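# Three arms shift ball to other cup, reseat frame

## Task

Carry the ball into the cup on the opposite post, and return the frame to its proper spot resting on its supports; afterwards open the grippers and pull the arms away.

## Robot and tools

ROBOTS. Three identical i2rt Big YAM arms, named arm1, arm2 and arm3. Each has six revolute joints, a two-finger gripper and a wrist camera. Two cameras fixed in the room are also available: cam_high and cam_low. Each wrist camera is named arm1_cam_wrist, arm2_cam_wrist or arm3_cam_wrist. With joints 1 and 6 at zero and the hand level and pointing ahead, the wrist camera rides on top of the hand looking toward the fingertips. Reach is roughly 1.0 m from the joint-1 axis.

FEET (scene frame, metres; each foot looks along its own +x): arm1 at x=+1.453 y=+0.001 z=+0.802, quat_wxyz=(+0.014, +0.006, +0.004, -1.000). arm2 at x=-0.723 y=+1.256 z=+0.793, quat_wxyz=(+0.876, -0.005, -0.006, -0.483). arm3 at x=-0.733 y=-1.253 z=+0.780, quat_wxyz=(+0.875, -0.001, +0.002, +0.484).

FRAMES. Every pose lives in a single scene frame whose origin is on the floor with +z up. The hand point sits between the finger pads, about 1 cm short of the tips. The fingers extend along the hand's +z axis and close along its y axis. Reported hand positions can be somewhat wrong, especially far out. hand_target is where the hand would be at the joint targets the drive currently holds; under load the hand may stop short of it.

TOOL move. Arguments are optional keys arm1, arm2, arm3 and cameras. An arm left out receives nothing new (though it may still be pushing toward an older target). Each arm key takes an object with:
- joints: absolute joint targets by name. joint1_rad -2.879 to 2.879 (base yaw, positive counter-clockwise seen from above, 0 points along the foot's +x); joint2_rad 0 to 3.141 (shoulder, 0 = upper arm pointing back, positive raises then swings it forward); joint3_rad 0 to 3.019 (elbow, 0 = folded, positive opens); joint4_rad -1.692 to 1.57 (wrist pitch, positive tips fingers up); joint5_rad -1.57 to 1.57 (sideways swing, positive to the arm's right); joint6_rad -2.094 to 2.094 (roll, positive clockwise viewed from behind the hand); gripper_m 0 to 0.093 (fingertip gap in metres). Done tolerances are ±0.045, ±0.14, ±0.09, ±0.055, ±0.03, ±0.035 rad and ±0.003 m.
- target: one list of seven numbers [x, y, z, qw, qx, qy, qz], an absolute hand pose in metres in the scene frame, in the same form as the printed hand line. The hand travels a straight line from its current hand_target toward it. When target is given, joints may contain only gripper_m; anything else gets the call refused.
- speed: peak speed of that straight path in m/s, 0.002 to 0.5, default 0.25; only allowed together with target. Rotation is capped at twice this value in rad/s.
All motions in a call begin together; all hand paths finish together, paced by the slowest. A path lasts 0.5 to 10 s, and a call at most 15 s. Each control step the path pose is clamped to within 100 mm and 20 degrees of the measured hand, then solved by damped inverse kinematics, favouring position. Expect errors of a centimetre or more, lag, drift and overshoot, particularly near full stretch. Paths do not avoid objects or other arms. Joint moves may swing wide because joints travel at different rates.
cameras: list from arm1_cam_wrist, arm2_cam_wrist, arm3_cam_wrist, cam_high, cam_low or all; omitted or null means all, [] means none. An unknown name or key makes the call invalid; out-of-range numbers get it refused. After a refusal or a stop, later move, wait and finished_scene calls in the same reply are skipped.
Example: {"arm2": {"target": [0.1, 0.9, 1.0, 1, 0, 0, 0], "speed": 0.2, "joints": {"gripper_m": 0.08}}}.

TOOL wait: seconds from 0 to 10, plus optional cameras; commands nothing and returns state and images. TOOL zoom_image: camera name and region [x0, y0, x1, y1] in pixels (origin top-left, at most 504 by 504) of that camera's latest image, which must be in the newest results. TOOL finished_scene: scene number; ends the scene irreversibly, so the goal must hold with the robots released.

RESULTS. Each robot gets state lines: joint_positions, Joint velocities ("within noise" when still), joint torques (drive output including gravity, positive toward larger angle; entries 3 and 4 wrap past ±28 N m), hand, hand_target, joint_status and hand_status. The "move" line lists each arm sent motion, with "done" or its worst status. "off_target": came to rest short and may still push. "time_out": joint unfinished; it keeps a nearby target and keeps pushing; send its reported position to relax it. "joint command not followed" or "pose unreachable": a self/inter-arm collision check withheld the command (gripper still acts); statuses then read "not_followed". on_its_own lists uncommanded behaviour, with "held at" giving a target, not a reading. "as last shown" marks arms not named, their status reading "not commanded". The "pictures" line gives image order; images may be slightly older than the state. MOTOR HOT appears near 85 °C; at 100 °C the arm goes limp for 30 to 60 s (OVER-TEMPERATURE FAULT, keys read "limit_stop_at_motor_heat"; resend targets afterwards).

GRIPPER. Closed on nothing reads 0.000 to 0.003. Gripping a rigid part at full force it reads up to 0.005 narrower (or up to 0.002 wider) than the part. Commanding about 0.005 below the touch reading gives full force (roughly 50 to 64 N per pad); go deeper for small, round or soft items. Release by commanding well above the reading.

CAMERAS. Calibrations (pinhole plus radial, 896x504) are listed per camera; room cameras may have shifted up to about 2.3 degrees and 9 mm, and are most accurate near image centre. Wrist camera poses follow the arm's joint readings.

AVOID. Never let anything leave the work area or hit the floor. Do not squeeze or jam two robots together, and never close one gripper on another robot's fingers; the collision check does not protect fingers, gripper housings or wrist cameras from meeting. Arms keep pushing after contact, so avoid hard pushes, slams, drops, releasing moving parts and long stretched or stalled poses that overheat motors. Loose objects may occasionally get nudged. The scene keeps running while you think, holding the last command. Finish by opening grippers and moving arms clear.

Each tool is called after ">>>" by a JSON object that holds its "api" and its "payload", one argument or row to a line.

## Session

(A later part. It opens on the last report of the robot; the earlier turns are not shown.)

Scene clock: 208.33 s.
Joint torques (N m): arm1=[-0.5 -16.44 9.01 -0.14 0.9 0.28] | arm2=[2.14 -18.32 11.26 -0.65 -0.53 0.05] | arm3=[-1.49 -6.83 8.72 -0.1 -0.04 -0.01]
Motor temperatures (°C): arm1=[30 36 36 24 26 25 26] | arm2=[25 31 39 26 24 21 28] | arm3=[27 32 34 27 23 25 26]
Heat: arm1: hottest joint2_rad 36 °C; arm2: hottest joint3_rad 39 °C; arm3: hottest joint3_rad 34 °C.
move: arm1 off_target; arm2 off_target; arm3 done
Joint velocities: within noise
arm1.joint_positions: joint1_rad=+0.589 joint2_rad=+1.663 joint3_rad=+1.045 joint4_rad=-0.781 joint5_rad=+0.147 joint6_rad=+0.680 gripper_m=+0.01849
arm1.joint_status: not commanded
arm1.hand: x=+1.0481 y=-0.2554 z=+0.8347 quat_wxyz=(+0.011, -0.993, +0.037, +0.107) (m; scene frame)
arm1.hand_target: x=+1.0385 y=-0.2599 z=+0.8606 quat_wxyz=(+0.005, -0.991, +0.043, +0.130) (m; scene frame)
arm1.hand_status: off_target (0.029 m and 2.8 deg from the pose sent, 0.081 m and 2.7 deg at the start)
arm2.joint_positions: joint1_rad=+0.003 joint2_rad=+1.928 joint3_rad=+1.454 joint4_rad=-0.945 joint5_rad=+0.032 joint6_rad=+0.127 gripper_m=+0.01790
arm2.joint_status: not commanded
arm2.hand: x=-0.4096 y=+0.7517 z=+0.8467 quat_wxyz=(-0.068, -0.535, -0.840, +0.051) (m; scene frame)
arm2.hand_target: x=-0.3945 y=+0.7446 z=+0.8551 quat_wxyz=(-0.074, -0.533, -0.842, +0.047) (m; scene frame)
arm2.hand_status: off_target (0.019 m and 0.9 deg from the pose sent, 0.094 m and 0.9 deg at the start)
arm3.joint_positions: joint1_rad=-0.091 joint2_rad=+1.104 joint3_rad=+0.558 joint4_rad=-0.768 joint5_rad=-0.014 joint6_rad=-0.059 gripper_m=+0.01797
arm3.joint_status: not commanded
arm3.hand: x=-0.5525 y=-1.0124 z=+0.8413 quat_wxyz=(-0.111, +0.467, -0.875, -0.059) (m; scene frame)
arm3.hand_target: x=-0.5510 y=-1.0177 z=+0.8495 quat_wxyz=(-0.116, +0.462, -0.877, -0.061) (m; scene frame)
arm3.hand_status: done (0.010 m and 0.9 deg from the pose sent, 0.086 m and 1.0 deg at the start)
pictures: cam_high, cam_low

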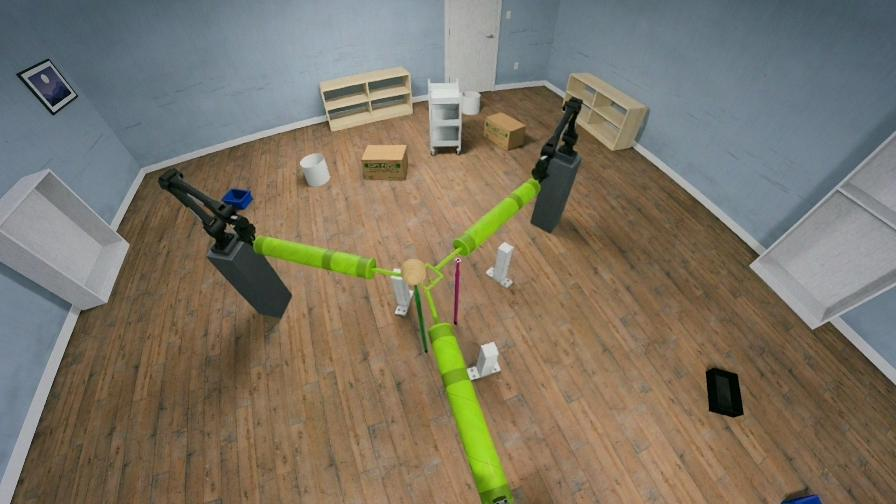

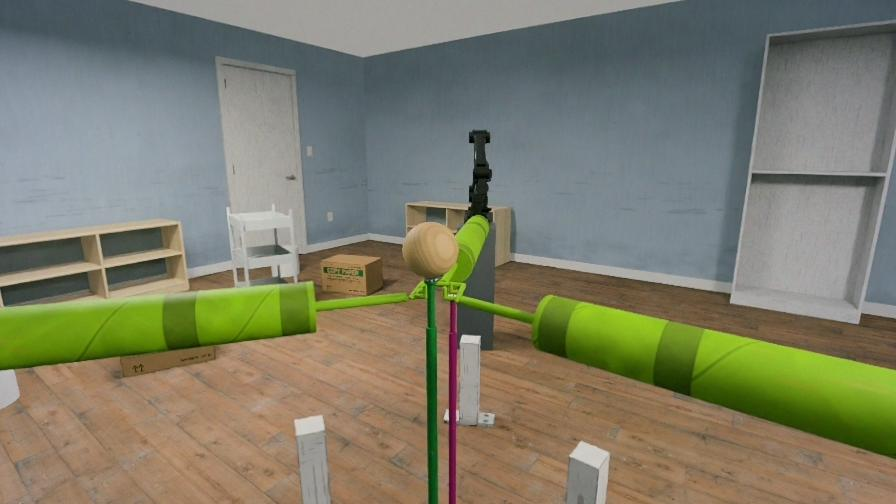

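>>> {"api": "move", "payload": {
  "arm1": {"target":[1.067,-0.322,0.861,-0.0057,0.9905,-0.0432,-0.1304],"speed":0.07},
  "arm2": {"target":[-0.365,0.682,0.855,0.0737,0.5331,0.8416,-0.0467],"speed":0.07},
  "arm3": {"target":[-0.522,-1.080,0.846,-0.1155,0.4616,-0.8774,-0.0608],"speed":0.07},
  "cameras": ["cam_high","cam_low"]
}}

>>> {"api": "zoom_image", "payload": {
  "camera": "cam_low",
  "region": [380, 230, 500, 310]
}}

>>> {"api": "zoom_image", "payload": {
  "camera": "cam_high",
  "region": [380, 240, 470, 300]
}}

Scene clock: 219.53 s.
Joint torques (N m): arm1=[-0.44 -15.27 10.74 -0.39 0.94 0.3] | arm2=[2.2 -20.95 12.11 -0.54 -0.47 0.08] | arm3=[-1.61 -5.77 8.68 -0.25 -0.13 0.01]
Motor temperatures (°C): arm1=[30 35 36 24 27 25 26] | arm2=[25 33 39 26 24 21 28] | arm3=[27 31 33 27 23 25 26]
Heat: arm1: hottest joint3_rad 36 °C; arm2: hottest joint3_rad 39 °C; arm3: hottest joint3_rad 33 °C.
move: arm1 off_target; arm2 off_target; arm3 done
Joint velocities: within noise
arm1.joint_positions: joint1_rad=+0.732 joint2_rad=+1.684 joint3_rad=+1.082 joint4_rad=-0.816 joint5_rad=+0.176 joint6_rad=+0.823 gripper_m=+0.01849
arm1.joint_status: not commanded
arm1.hand: x=+1.0805 y=-0.3113 z=+0.8373 quat_wxyz=(+0.012, -0.993, +0.037, +0.111) (m; scene frame)
arm1.hand_target: x=+1.0676 y=-0.3215 z=+0.8612 quat_wxyz=(+0.005, -0.990, +0.043, +0.131) (m; scene frame)
arm1.hand_status: off_target (0.029 m and 2.5 deg from the pose sent, 0.074 m and 2.8 deg at the start)
arm2.joint_positions: joint1_rad=-0.012 joint2_rad=+2.095 joint3_rad=+1.722 joint4_rad=-1.054 joint5_rad=+0.027 joint6_rad=+0.111 gripper_m=+0.01790
arm2.joint_status: not commanded
arm2.hand: x=-0.3820 y=+0.6910 z=+0.8454 quat_wxyz=(-0.065, -0.535, -0.841, +0.048) (m; scene frame)
arm2.hand_target: x=-0.3655 y=+0.6830 z=+0.8550 quat_wxyz=(-0.074, -0.533, -0.842, +0.047) (m; scene frame)
arm2.hand_status: off_target (0.021 m and 1.1 deg from the pose sent, 0.083 m and 0.9 deg at the start)
arm3.joint_positions: joint1_rad=-0.358 joint2_rad=+1.034 joint3_rad=+0.508 joint4_rad=-0.793 joint5_rad=-0.084 joint6_rad=-0.321 gripper_m=+0.01797
arm3.joint_status: not commanded
arm3.hand: x=-0.5208 y=-1.0731 z=+0.8397 quat_wxyz=(-0.115, +0.469, -0.874, -0.061) (m; scene frame)
arm3.hand_target: x=-0.5220 y=-1.0796 z=+0.8454 quat_wxyz=(-0.115, +0.462, -0.877, -0.061) (m; scene frame)
arm3.hand_status: done (0.009 m and 0.9 deg from the pose sent, 0.074 m and 0.9 deg at the start)
pictures: cam_high, cam_low

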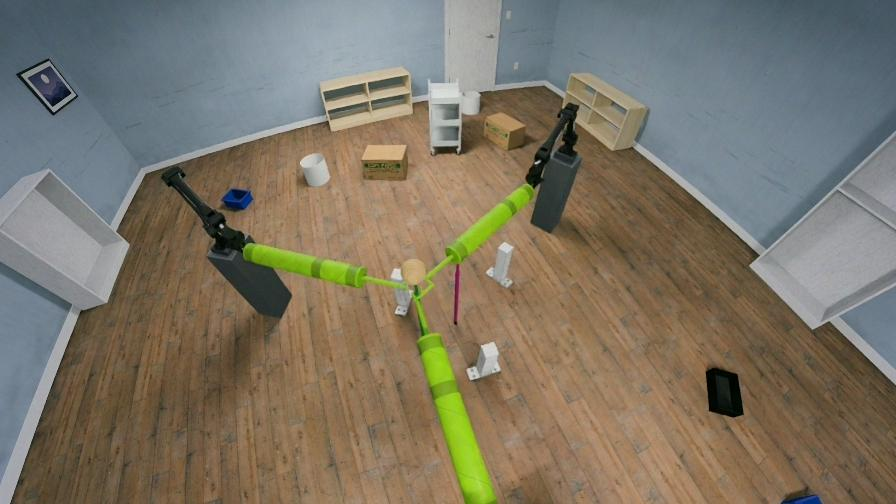

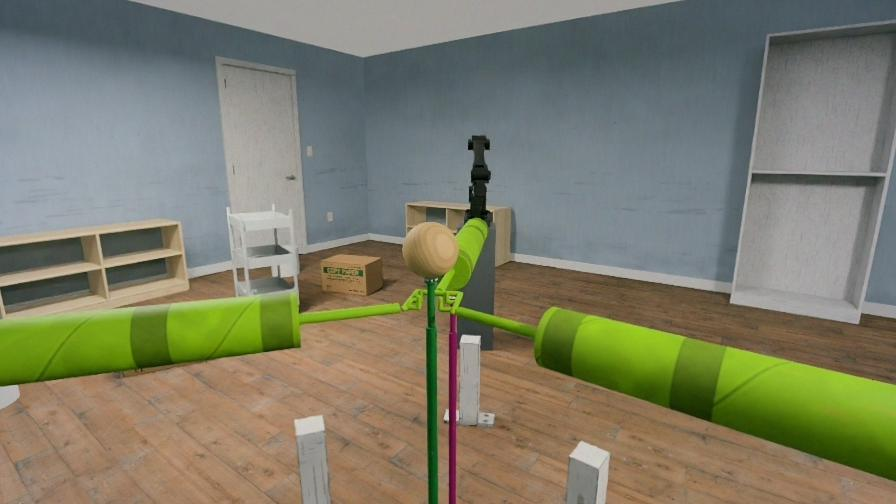

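Scaled by 4.200 from the camera's 896x504 image, which has a finer 1280x720 frame.

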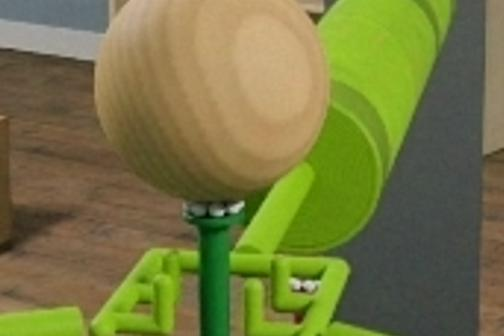

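Scaled by 5.600 from the camera's 896x504 image, which has a finer 1280x720 frame.

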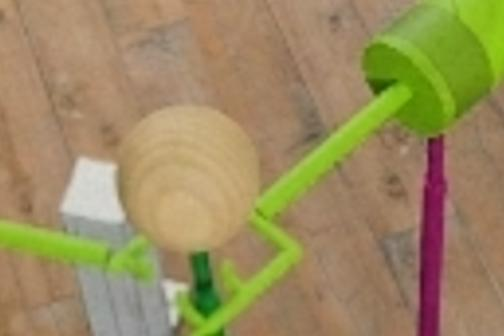

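>>> {"api": "move", "payload": {
  "arm1": {"target":[1.067,-0.324,0.951,-0.0057,0.9905,-0.0432,-0.1304],"speed":0.06},
  "arm2": {"target":[-0.365,0.682,0.945,0.0737,0.5331,0.8416,-0.0467],"speed":0.06},
  "arm3": {"target":[-0.522,-1.080,0.937,-0.1155,0.4616,-0.8774,-0.0608],"speed":0.06},
  "cameras": ["cam_high","cam_low"]
}}

>>> {"api": "zoom_image", "payload": {
  "camera": "cam_low",
  "region": [370, 170, 520, 310]
}}

>>> {"api": "zoom_image", "payload": {
  "camera": "cam_high",
  "region": [380, 220, 470, 300]
}}

Scene clock: 235.97 s.
Joint torques (N m): arm1=[-0.44 -17.79 11.78 -1.18 0.84 0.3] | arm2=[3.08 -26.05 12.72 -0.91 -0.55 0.12] | arm3=[-1.55 -5.36 13.52 -1.26 -0.04 0.04]
Motor temperatures (°C): arm1=[30 34 37 24 27 25 26] | arm2=[25 36 42 26 24 21 29] | arm3=[27 30 34 27 23 25 26]
Heat: arm1: hottest joint3_rad 37 °C; arm2: hottest joint3_rad 42 °C; arm3: hottest joint3_rad 34 °C.
move: arm1 off_target; arm2 off_target; arm3 off_target
Joint velocities: within noise
arm1.joint_positions: joint1_rad=+0.736 joint2_rad=+1.619 joint3_rad=+1.213 joint4_rad=-1.030 joint5_rad=+0.179 joint6_rad=+0.826 gripper_m=+0.01849
arm1.joint_status: not commanded
arm1.hand: x=+1.0753 y=-0.3180 z=+0.9080 quat_wxyz=(+0.019, -0.994, +0.036, +0.105) (m; scene frame)
arm1.hand_target: x=+1.0679 y=-0.3232 z=+0.9499 quat_wxyz=(+0.005, -0.990, +0.043, +0.130) (m; scene frame)
arm1.hand_status: off_target (0.044 m and 3.4 deg from the pose sent, 0.115 m and 2.5 deg at the start)
arm2.joint_positions: joint1_rad=-0.023 joint2_rad=+2.095 joint3_rad=+1.857 joint4_rad=-1.249 joint5_rad=+0.028 joint6_rad=+0.104 gripper_m=+0.01790
arm2.joint_status: not commanded
arm2.hand: x=-0.3879 y=+0.6870 z=+0.8931 quat_wxyz=(-0.038, -0.537, -0.842, +0.036) (m; scene frame)
arm2.hand_target: x=-0.3665 y=+0.6844 z=+0.9444 quat_wxyz=(-0.074, -0.533, -0.842, +0.046) (m; scene frame)
arm2.hand_status: off_target (0.057 m and 4.3 deg from the pose sent, 0.101 m and 1.0 deg at the start)
arm3.joint_positions: joint1_rad=-0.359 joint2_rad=+0.922 joint3_rad=+0.647 joint4_rad=-1.071 joint5_rad=-0.085 joint6_rad=-0.323 gripper_m=+0.01797
arm3.joint_status: not commanded
arm3.hand: x=-0.5273 y=-1.0780 z=+0.9088 quat_wxyz=(-0.102, +0.470, -0.875, -0.059) (m; scene frame)
arm3.hand_target: x=-0.5221 y=-1.0796 z=+0.9354 quat_wxyz=(-0.116, +0.462, -0.877, -0.061) (m; scene frame)
arm3.hand_status: off_target (0.029 m and 1.9 deg from the pose sent, 0.097 m and 0.9 deg at the start)
pictures: cam_high, cam_low

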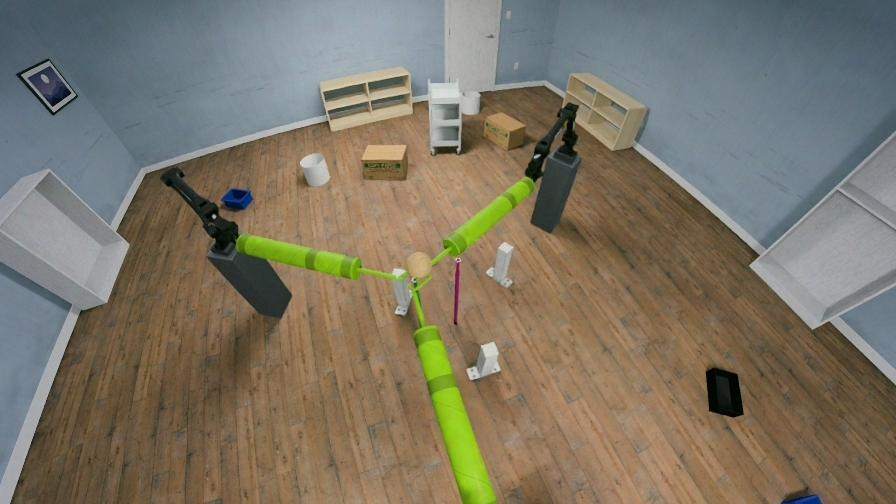

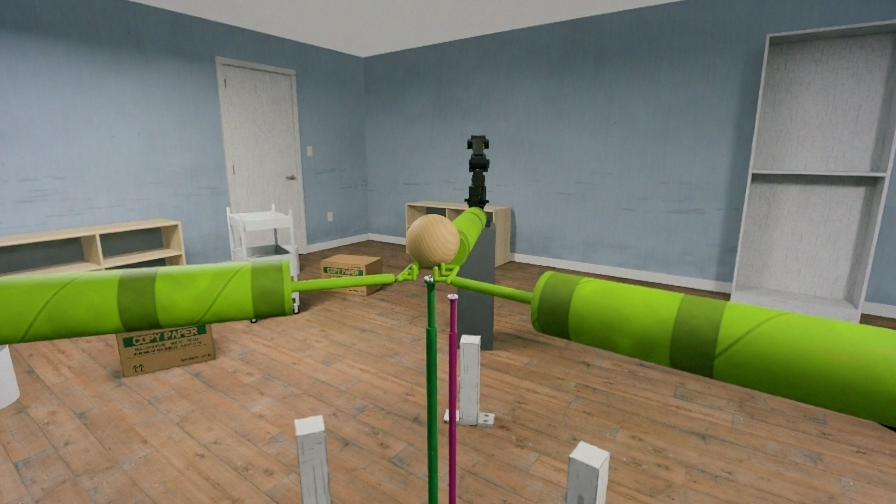

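Scaled by 3.360 from the camera's 896x504 image, which has a finer 1280x720 frame.

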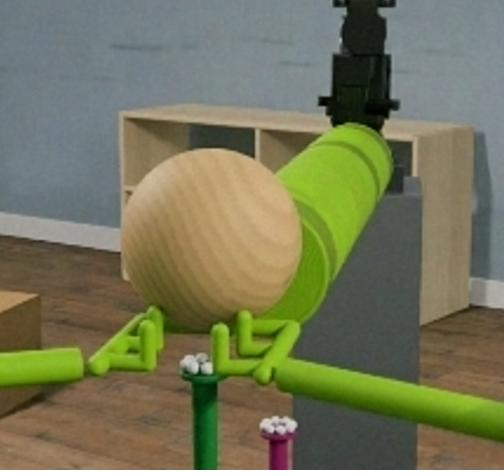

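Scaled by 5.600 from the camera's 896x504 image, which has a finer 1280x720 frame.

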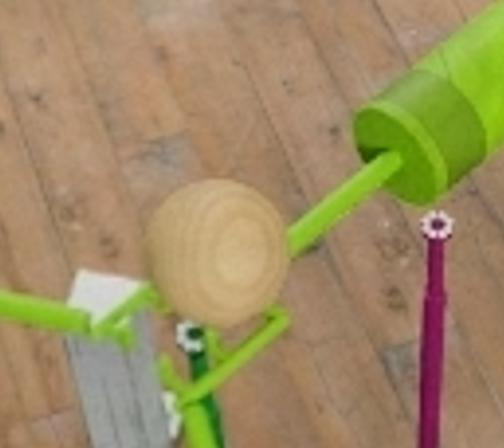

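>>> {"api": "move", "payload": {
  "arm1": {"target":[0.928,-0.039,0.948,-0.0057,0.9905,-0.0432,-0.1304],"speed":0.08},
  "arm2": {"target":[-0.504,0.961,0.930,0.0737,0.5331,0.8416,-0.0467],"speed":0.08},
  "arm3": {"target":[-0.663,-0.800,0.943,-0.1155,0.4616,-0.8774,-0.0608],"speed":0.08},
  "cameras": ["cam_high","cam_low"]
}}

>>> {"api": "zoom_image", "payload": {
  "camera": "cam_low",
  "region": [370, 170, 520, 310]
}}

>>> {"api": "zoom_image", "payload": {
  "camera": "cam_high",
  "region": [410, 190, 510, 280]
}}

Scene clock: 257.40 s.
Joint torques (N m): arm1=[-3.02 -15.5 12.31 -0.1 0.12 0.07] | arm2=[3.37 -13.68 7.51 -0.03 -0.32 0.22] | arm3=[2.02 -10.4 13.23 -0.62 0.11 0.44]
Motor temperatures (°C): arm1=[30 33 38 24 27 25 27] | arm2=[25 40 43 26 24 22 29] | arm3=[27 29 37 27 23 25 27]
Heat: arm1: hottest joint3_rad 38 °C; arm2: hottest joint3_rad 43 °C; arm3: hottest joint3_rad 37 °C.
move: arm1 off_target; arm2 off_target; arm3 off_target
Joint velocities: within noise
arm1.joint_positions: joint1_rad=+0.083 joint2_rad=+1.602 joint3_rad=+1.210 joint4_rad=-0.961 joint5_rad=+0.036 joint6_rad=+0.182 gripper_m=+0.01849
arm1.joint_status: not commanded
arm1.hand: x=+0.9461 y=-0.0504 z=+0.9168 quat_wxyz=(+0.007, -0.994, +0.037, +0.105) (m; scene frame)
arm1.hand_target: x=+0.9295 y=-0.0390 z=+0.9481 quat_wxyz=(+0.006, -0.990, +0.043, +0.131) (m; scene frame)
arm1.hand_status: off_target (0.038 m and 3.0 deg from the pose sent, 0.318 m and 3.4 deg at the start)
arm2.joint_positions: joint1_rad=+0.064 joint2_rad=+1.324 joint3_rad=+0.901 joint4_rad=-1.035 joint5_rad=+0.037 joint6_rad=+0.184 gripper_m=+0.01790
arm2.joint_status: not commanded
arm2.hand: x=-0.5118 y=+0.9534 z=+0.9124 quat_wxyz=(-0.052, -0.534, -0.843, +0.043) (m; scene frame)
arm2.hand_target: x=-0.5043 y=+0.9608 z=+0.9293 quat_wxyz=(-0.074, -0.533, -0.842, +0.046) (m; scene frame)
arm2.hand_status: off_target (0.021 m and 2.5 deg from the pose sent, 0.300 m and 4.3 deg at the start)
arm3.joint_positions: joint1_rad=+0.431 joint2_rad=+1.436 joint3_rad=+1.077 joint4_rad=-0.998 joint5_rad=+0.127 joint6_rad=+0.444 gripper_m=+0.01797
arm3.joint_status: not commanded
arm3.hand: x=-0.6533 y=-0.8116 z=+0.9197 quat_wxyz=(-0.112, +0.469, -0.875, -0.048) (m; scene frame)
arm3.hand_target: x=-0.6630 y=-0.8008 z=+0.9426 quat_wxyz=(-0.115, +0.462, -0.877, -0.062) (m; scene frame)
arm3.hand_status: off_target (0.028 m and 1.8 deg from the pose sent, 0.311 m and 1.8 deg at the start)
pictures: cam_high, cam_low

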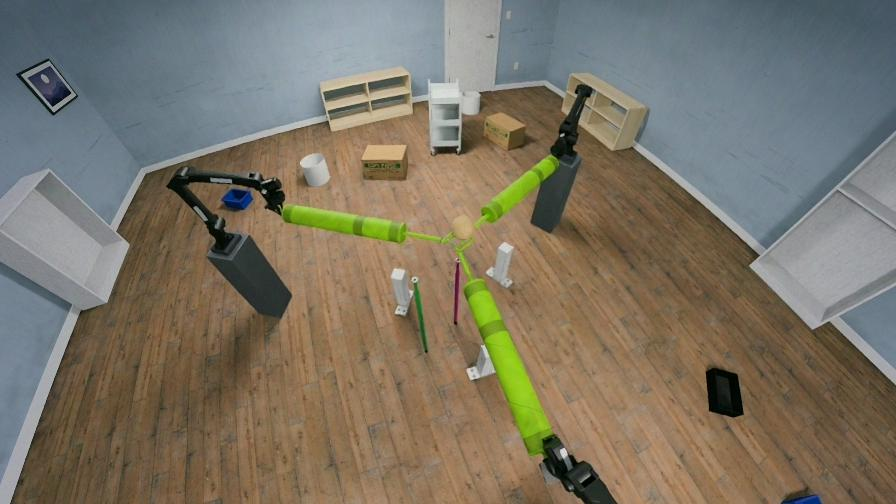

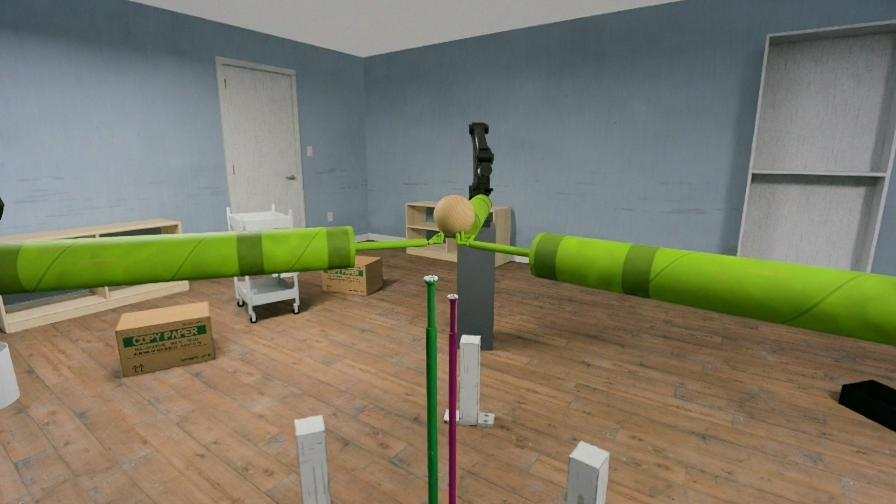

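Scaled by 3.360 from the camera's 896x504 image, which has a finer 1280x720 frame.

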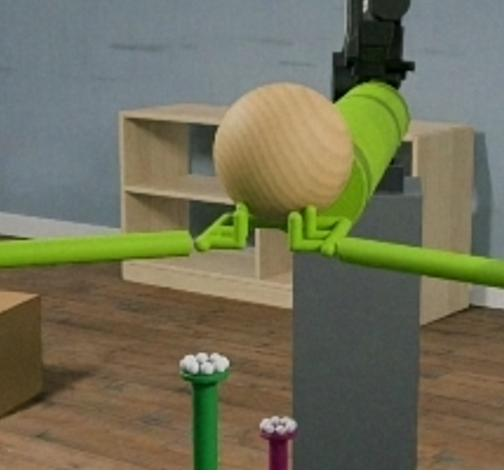

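Scaled by 5.040 from the camera's 896x504 image, which has a finer 1280x720 frame.

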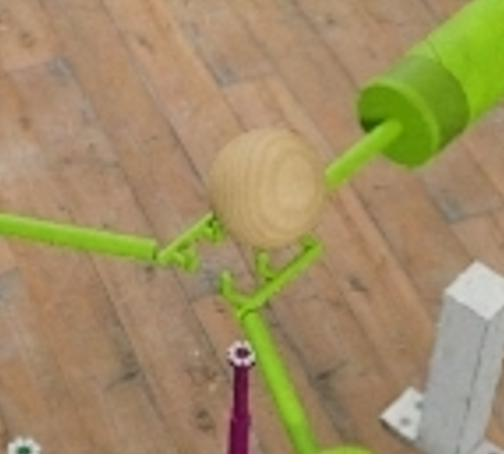

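>>> {"api": "move", "payload": {

}}

>>> {"api": "zoom_image", "payload": {
  "camera": "cam_high",
  "region": [435, 205, 485, 260]
}}

>>> {"api": "zoom_image", "payload": {
  "camera": "cam_low",
  "region": [420, 185, 490, 255]
}}

Scene clock: 275.13 s.
Joint torques (N m): arm1=[-3.02 -15.5 12.31 -0.1 0.12 0.06] | arm2=[3.43 -13.68 7.51 -0.02 -0.32 0.23] | arm3=[2.02 -10.4 13.23 -0.62 0.11 0.44]
Motor temperatures (°C): arm1=[30 34 43 24 27 25 27] | arm2=[25 38 43 26 24 22 29] | arm3=[27 30 38 27 23 25 27]
Heat: arm1: hottest joint3_rad 43 °C; arm2: hottest joint3_rad 43 °C; arm3: hottest joint3_rad 38 °C.
Joint velocities: within noise
arm1.joint_positions: joint1_rad=+0.083 joint2_rad=+1.602 joint3_rad=+1.210 joint4_rad=-0.961 joint5_rad=+0.036 joint6_rad=+0.182 gripper_m=+0.01849
arm1.joint_status: not commanded
arm1.hand: x=+0.9461 y=-0.0504 z=+0.9168 quat_wxyz=(+0.007, -0.994, +0.037, +0.105) (m; scene frame)
arm1.hand_target: x=+0.9295 y=-0.0390 z=+0.9481 quat_wxyz=(+0.006, -0.990, +0.043, +0.131) (m; scene frame)
arm1.hand_status: off_target (0.038 m and 3.0 deg from the pose sent, 0.318 m and 3.4 deg at the start)
arm2.joint_positions: joint1_rad=+0.064 joint2_rad=+1.324 joint3_rad=+0.901 joint4_rad=-1.035 joint5_rad=+0.037 joint6_rad=+0.184 gripper_m=+0.01790
arm2.joint_status: not commanded
arm2.hand: x=-0.5118 y=+0.9534 z=+0.9124 quat_wxyz=(-0.052, -0.534, -0.843, +0.043) (m; scene frame)
arm2.hand_target: x=-0.5043 y=+0.9608 z=+0.9293 quat_wxyz=(-0.074, -0.533, -0.842, +0.046) (m; scene frame)
arm2.hand_status: off_target (0.021 m and 2.5 deg from the pose sent, 0.300 m and 4.3 deg at the start)
arm3.joint_positions: joint1_rad=+0.431 joint2_rad=+1.436 joint3_rad=+1.077 joint4_rad=-0.998 joint5_rad=+0.127 joint6_rad=+0.444 gripper_m=+0.01797
arm3.joint_status: not commanded
arm3.hand: x=-0.6533 y=-0.8116 z=+0.9197 quat_wxyz=(-0.112, +0.469, -0.875, -0.048) (m; scene frame)
arm3.hand_target: x=-0.6630 y=-0.8008 z=+0.9426 quat_wxyz=(-0.115, +0.462, -0.877, -0.062) (m; scene frame)
arm3.hand_status: off_target (0.028 m and 1.8 deg from the pose sent, 0.311 m and 1.8 deg at the start)
pictures: arm1_cam_wrist, arm2_cam_wrist, arm3_cam_wrist, cam_high, cam_low
camera_calibration:
arm1_cam_wrist: T_world_to_cam=[[0.0716013, 0.997045, 0.0278212, -0.0449337], [0.908851, -0.0767085, 0.410006, -1.23716], [0.410929, -0.00407165, -0.911658, 0.571639], [0, 0, 0, 1]] pos_world=[0.892708, -0.0477722, 1.02963]
arm2_cam_wrist: T_world_to_cam=[[-0.906341, -0.422057, 0.0203422, -0.0815118], [-0.365465, 0.807157, 0.463608, -1.37175], [-0.212089, 0.412753, -0.885807, 0.429989], [0, 0, 0, 1]] pos_world=[-0.48401, 0.89534, 1.0185]
arm3_cam_wrist: T_world_to_cam=[[0.835797, -0.548732, 0.018357, 0.083546], [-0.513084, -0.768725, 0.381846, -1.30688], [-0.19542, -0.328565, -0.924043, 0.58166], [0, 0, 0, 1]] pos_world=[-0.626697, -0.767672, 1.03497]

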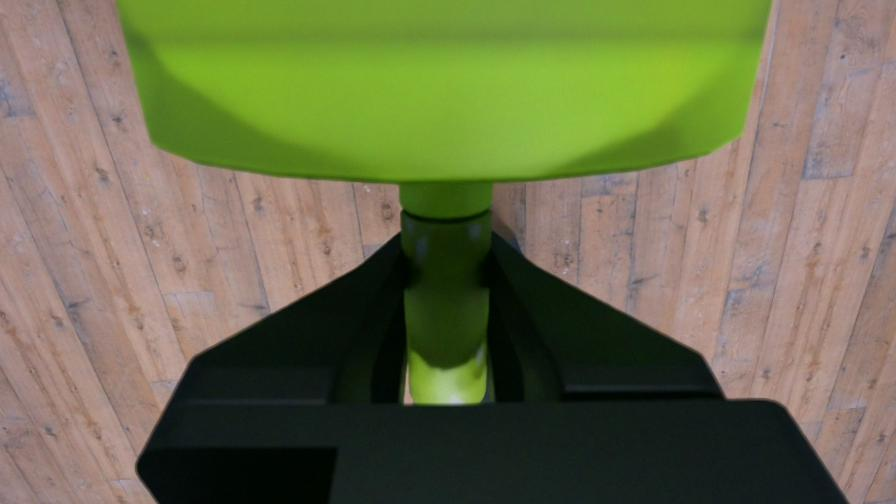

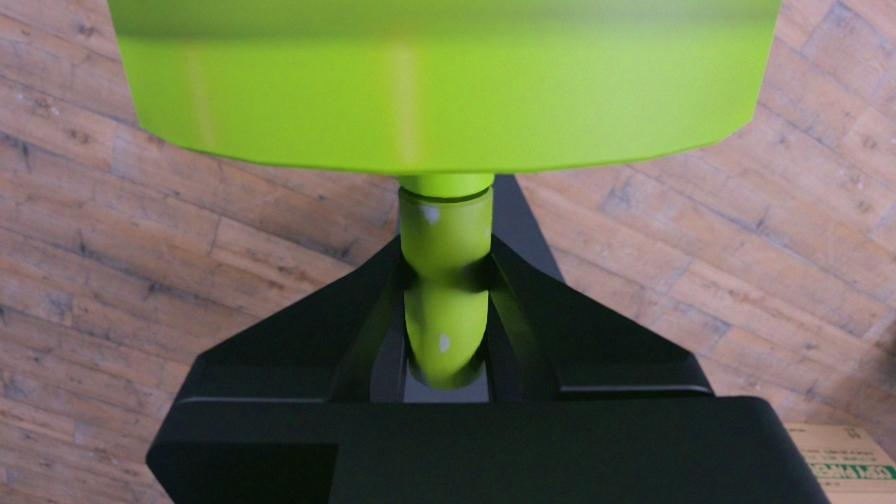

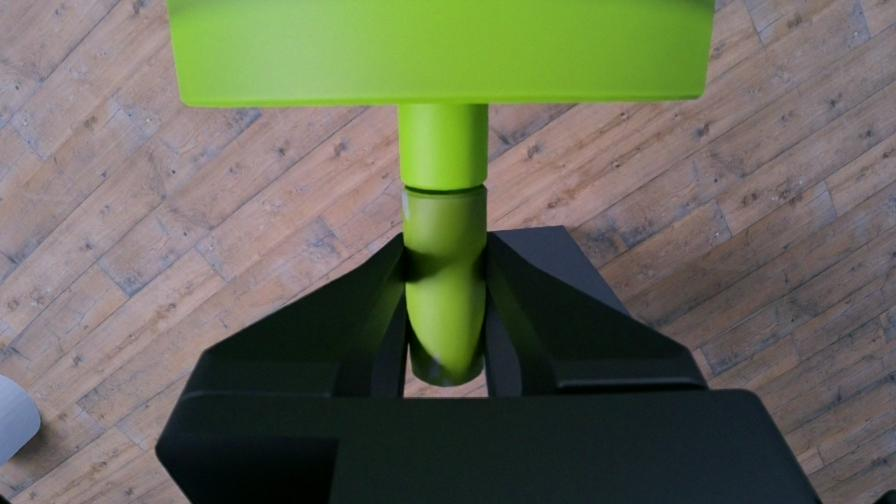

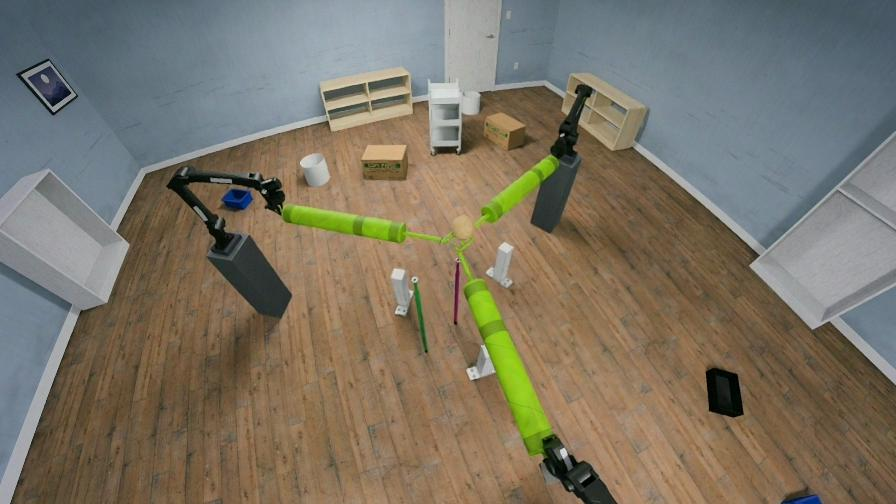

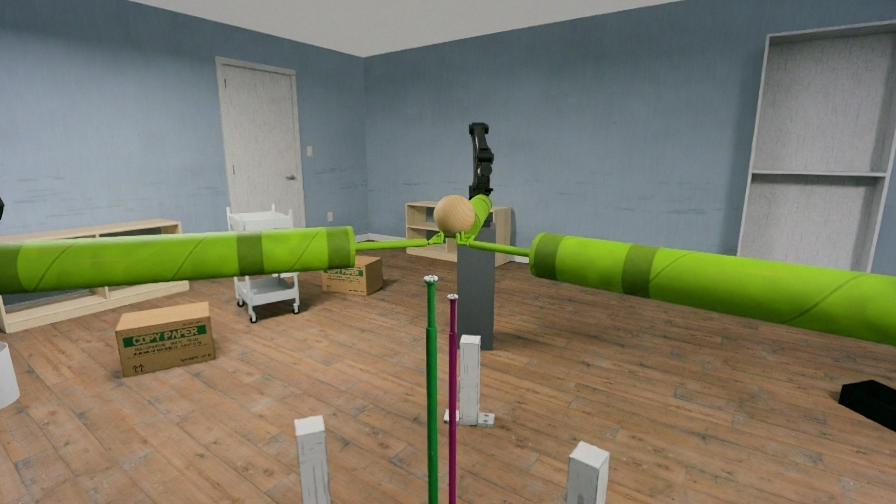

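Scaled by 9.164 from the camera's 896x504 image, which has a finer 1280x720 frame.

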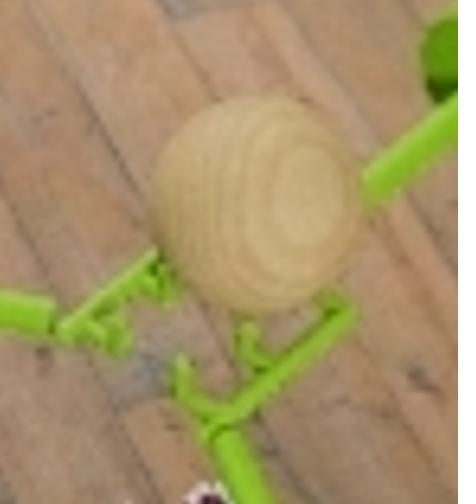

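Scaled by 7.200 from the camera's 896x504 image, which has a finer 1280x720 frame.

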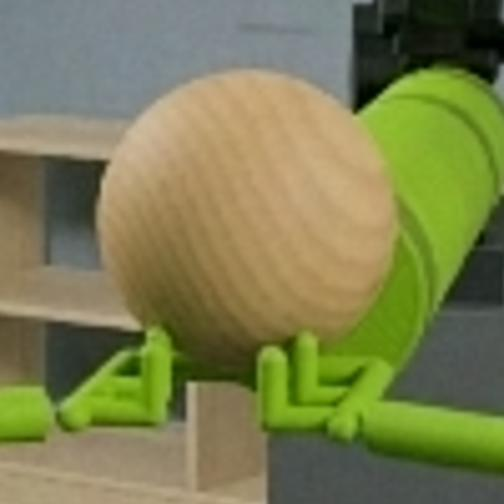

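>>> {"api": "move", "payload": {
  "arm1": {"target":[0.940,-0.0615,0.838,-0.0057,0.9905,-0.0432,-0.1304],"speed":0.06},
  "arm2": {"target":[-0.492,0.9385,0.822,0.0737,0.5331,0.8416,-0.0467],"speed":0.06},
  "arm3": {"target":[-0.651,-0.8225,0.829,-0.1155,0.4616,-0.8774,-0.0608],"speed":0.06},
  "cameras": ["cam_high","cam_low"]
}}

>>> {"api": "zoom_image", "payload": {
  "camera": "cam_high",
  "region": [425, 215, 495, 285]
}}

>>> {"api": "zoom_image", "payload": {
  "camera": "cam_low",
  "region": [410, 210, 500, 310]
}}

Scene clock: 328.43 s.
Joint torques (N m): arm1=[-1.03 -16.26 7.58 0.94 0.48 0.29] | arm2=[2.43 -11.58 6.6 1.02 -0.42 0.12] | arm3=[0.09 -10.46 8.13 0.58 -0.09 0.19]
Motor temperatures (°C): arm1=[30 35 47 24 26 25 27] | arm2=[25 35 40 26 23 22 30] | arm3=[27 30 42 27 23 25 27]
Heat: arm1: hottest joint3_rad 47 °C; arm2: hottest joint3_rad 40 °C; arm3: hottest joint3_rad 42 °C.
move: arm1 off_target; arm2 off_target; arm3 done
Joint velocities: within noise
arm1.joint_positions: joint1_rad=+0.111 joint2_rad=+1.721 joint3_rad=+1.081 joint4_rad=-0.699 joint5_rad=+0.039 joint6_rad=+0.208 gripper_m=+0.01849
arm1.joint_status: not commanded
arm1.hand: x=+0.9480 y=-0.0632 z=+0.8227 quat_wxyz=(+0.004, -0.993, +0.035, +0.112) (m; scene frame)
arm1.hand_target: x=+0.9403 y=-0.0614 z=+0.8378 quat_wxyz=(+0.006, -0.991, +0.043, +0.130) (m; scene frame)
arm1.hand_status: off_target (0.017 m and 2.4 deg from the pose sent, 0.080 m and 3.0 deg at the start)
arm2.joint_positions: joint1_rad=+0.066 joint2_rad=+1.507 joint3_rad=+0.794 joint4_rad=-0.734 joint5_rad=+0.039 joint6_rad=+0.186 gripper_m=+0.01790
arm2.joint_status: not commanded
arm2.hand: x=-0.5029 y=+0.9413 z=+0.8183 quat_wxyz=(-0.057, -0.534, -0.842, +0.045) (m; scene frame)
arm2.hand_target: x=-0.4921 y=+0.9387 z=+0.8222 quat_wxyz=(-0.074, -0.533, -0.842, +0.046) (m; scene frame)
arm2.hand_status: off_target (0.012 m and 2.0 deg from the pose sent, 0.094 m and 2.5 deg at the start)
arm3.joint_positions: joint1_rad=+0.416 joint2_rad=+1.528 joint3_rad=+0.894 joint4_rad=-0.700 joint5_rad=+0.124 joint6_rad=+0.431 gripper_m=+0.01797
arm3.joint_status: not commanded
arm3.hand: x=-0.6492 y=-0.8220 z=+0.8257 quat_wxyz=(-0.118, +0.468, -0.874, -0.057) (m; scene frame)
arm3.hand_target: x=-0.6510 y=-0.8225 z=+0.8290 quat_wxyz=(-0.115, +0.462, -0.877, -0.061) (m; scene frame)
arm3.hand_status: done (0.004 m and 0.9 deg from the pose sent, 0.091 m and 1.8 deg at the start)
pictures: cam_high, cam_low

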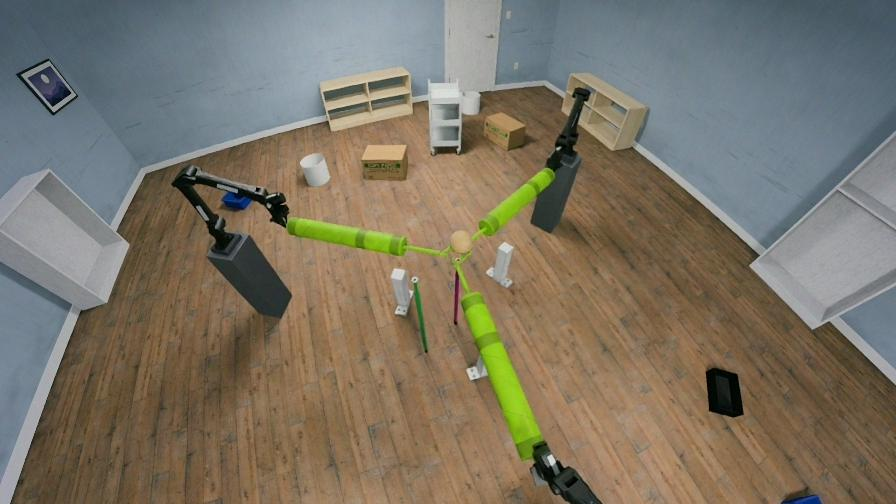

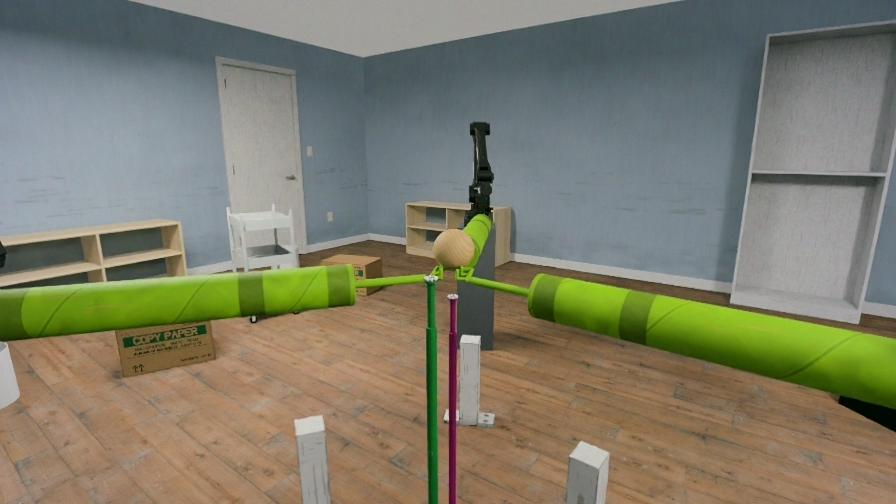

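Scaled by 7.200 from the camera's 896x504 image, which has a finer 1280x720 frame.

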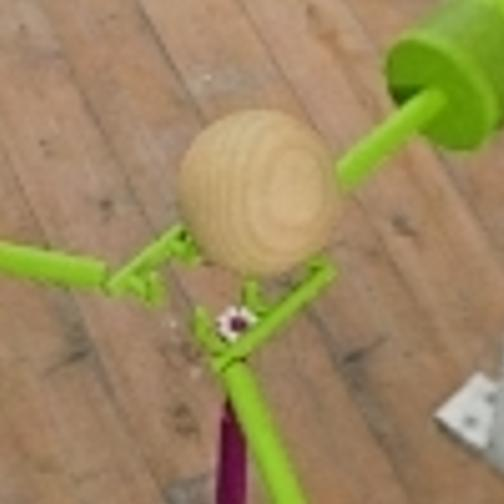

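Scaled by 5.040 from the camera's 896x504 image, which has a finer 1280x720 frame.

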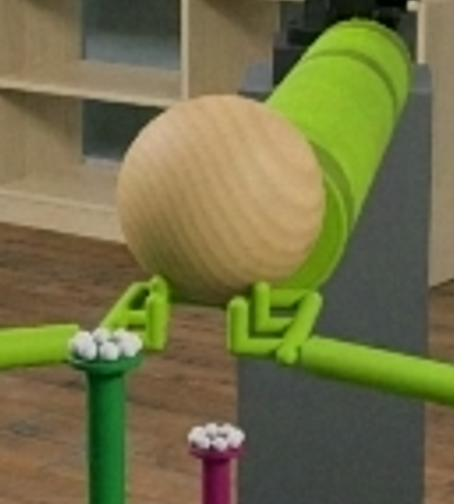

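>>> {"api": "move", "payload": {
  "arm1": {"target":[0.947,-0.076,0.783,-0.0057,0.9905,-0.0432,-0.1304],"speed":0.05},
  "arm2": {"target":[-0.485,0.924,0.771,0.0737,0.5331,0.8416,-0.0467],"speed":0.05},
  "arm3": {"target":[-0.644,-0.837,0.771,-0.1155,0.4616,-0.8774,-0.0608],"speed":0.05},
  "cameras": ["cam_high","cam_low"]
}}

>>> {"api": "zoom_image", "payload": {
  "camera": "cam_high",
  "region": [425, 215, 495, 285]
}}

>>> {"api": "zoom_image", "payload": {
  "camera": "cam_low",
  "region": [410, 230, 490, 310]
}}

Scene clock: 349.87 s.
Joint torques (N m): arm1=[-0.85 -16.38 6.61 1.02 0.45 0.3] | arm2=[1.73 -12.75 5.81 1.01 -0.46 0.04] | arm3=[-0.03 -10.23 6.65 0.85 -0.09 0.18]
Motor temperatures (°C): arm1=[30 33 42 24 26 24 27] | arm2=[25 34 38 26 23 22 30] | arm3=[27 30 40 27 23 25 27]
Heat: arm1: hottest joint3_rad 42 °C; arm2: hottest joint3_rad 38 °C; arm3: hottest joint3_rad 40 °C.
move: arm1 off_target; arm2 off_target; arm3 done
Joint velocities: within noise
arm1.joint_positions: joint1_rad=+0.143 joint2_rad=+1.807 joint3_rad=+1.025 joint4_rad=-0.556 joint5_rad=+0.049 joint6_rad=+0.240 gripper_m=+0.01849
arm1.joint_status: not commanded
arm1.hand: x=+0.9549 y=-0.0763 z=+0.7698 quat_wxyz=(+0.005, -0.993, +0.036, +0.113) (m; scene frame)
arm1.hand_target: x=+0.9471 y=-0.0760 z=+0.7829 quat_wxyz=(+0.005, -0.991, +0.043, +0.130) (m; scene frame)
arm1.hand_status: off_target (0.015 m and 2.1 deg from the pose sent, 0.042 m and 2.3 deg at the start)
arm2.joint_positions: joint1_rad=+0.066 joint2_rad=+1.652 joint3_rad=+0.789 joint4_rad=-0.583 joint5_rad=+0.039 joint6_rad=+0.186 gripper_m=+0.01790
arm2.joint_status: not commanded
arm2.hand: x=-0.4941 y=+0.9289 z=+0.7677 quat_wxyz=(-0.057, -0.534, -0.842, +0.046) (m; scene frame)
arm2.hand_target: x=-0.4851 y=+0.9242 z=+0.7712 quat_wxyz=(-0.074, -0.533, -0.842, +0.046) (m; scene frame)
arm2.hand_status: off_target (0.011 m and 1.9 deg from the pose sent, 0.053 m and 2.0 deg at the start)
arm3.joint_positions: joint1_rad=+0.394 joint2_rad=+1.609 joint3_rad=+0.803 joint4_rad=-0.519 joint5_rad=+0.119 joint6_rad=+0.410 gripper_m=+0.01797
arm3.joint_status: not commanded
arm3.hand: x=-0.6424 y=-0.8343 z=+0.7712 quat_wxyz=(-0.120, +0.467, -0.874, -0.059) (m; scene frame)
arm3.hand_target: x=-0.6440 y=-0.8370 z=+0.7710 quat_wxyz=(-0.116, +0.462, -0.877, -0.061) (m; scene frame)
arm3.hand_status: done (0.003 m and 0.9 deg from the pose sent, 0.057 m and 0.9 deg at the start)
pictures: cam_high, cam_low

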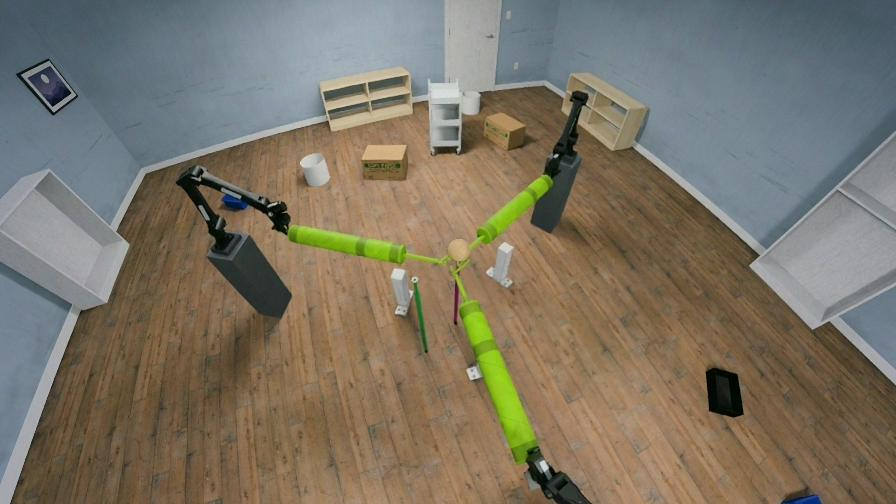

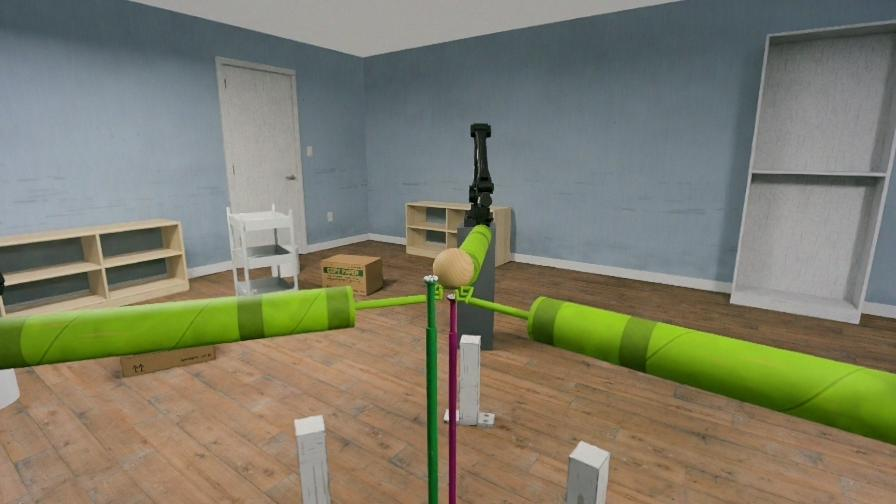

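Scaled by 7.200 from the camera's 896x504 image, which has a finer 1280x720 frame.

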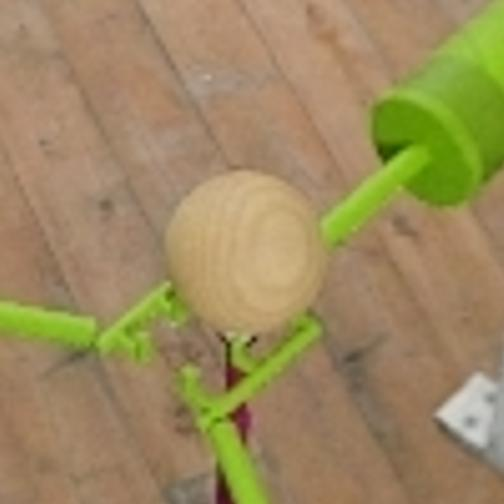

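Scaled by 6.300 from the camera's 896x504 image, which has a finer 1280x720 frame.

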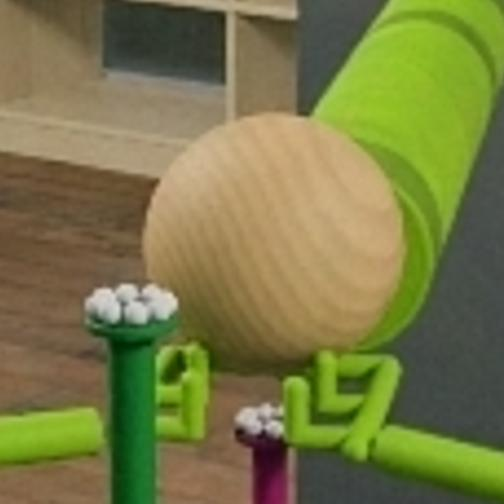

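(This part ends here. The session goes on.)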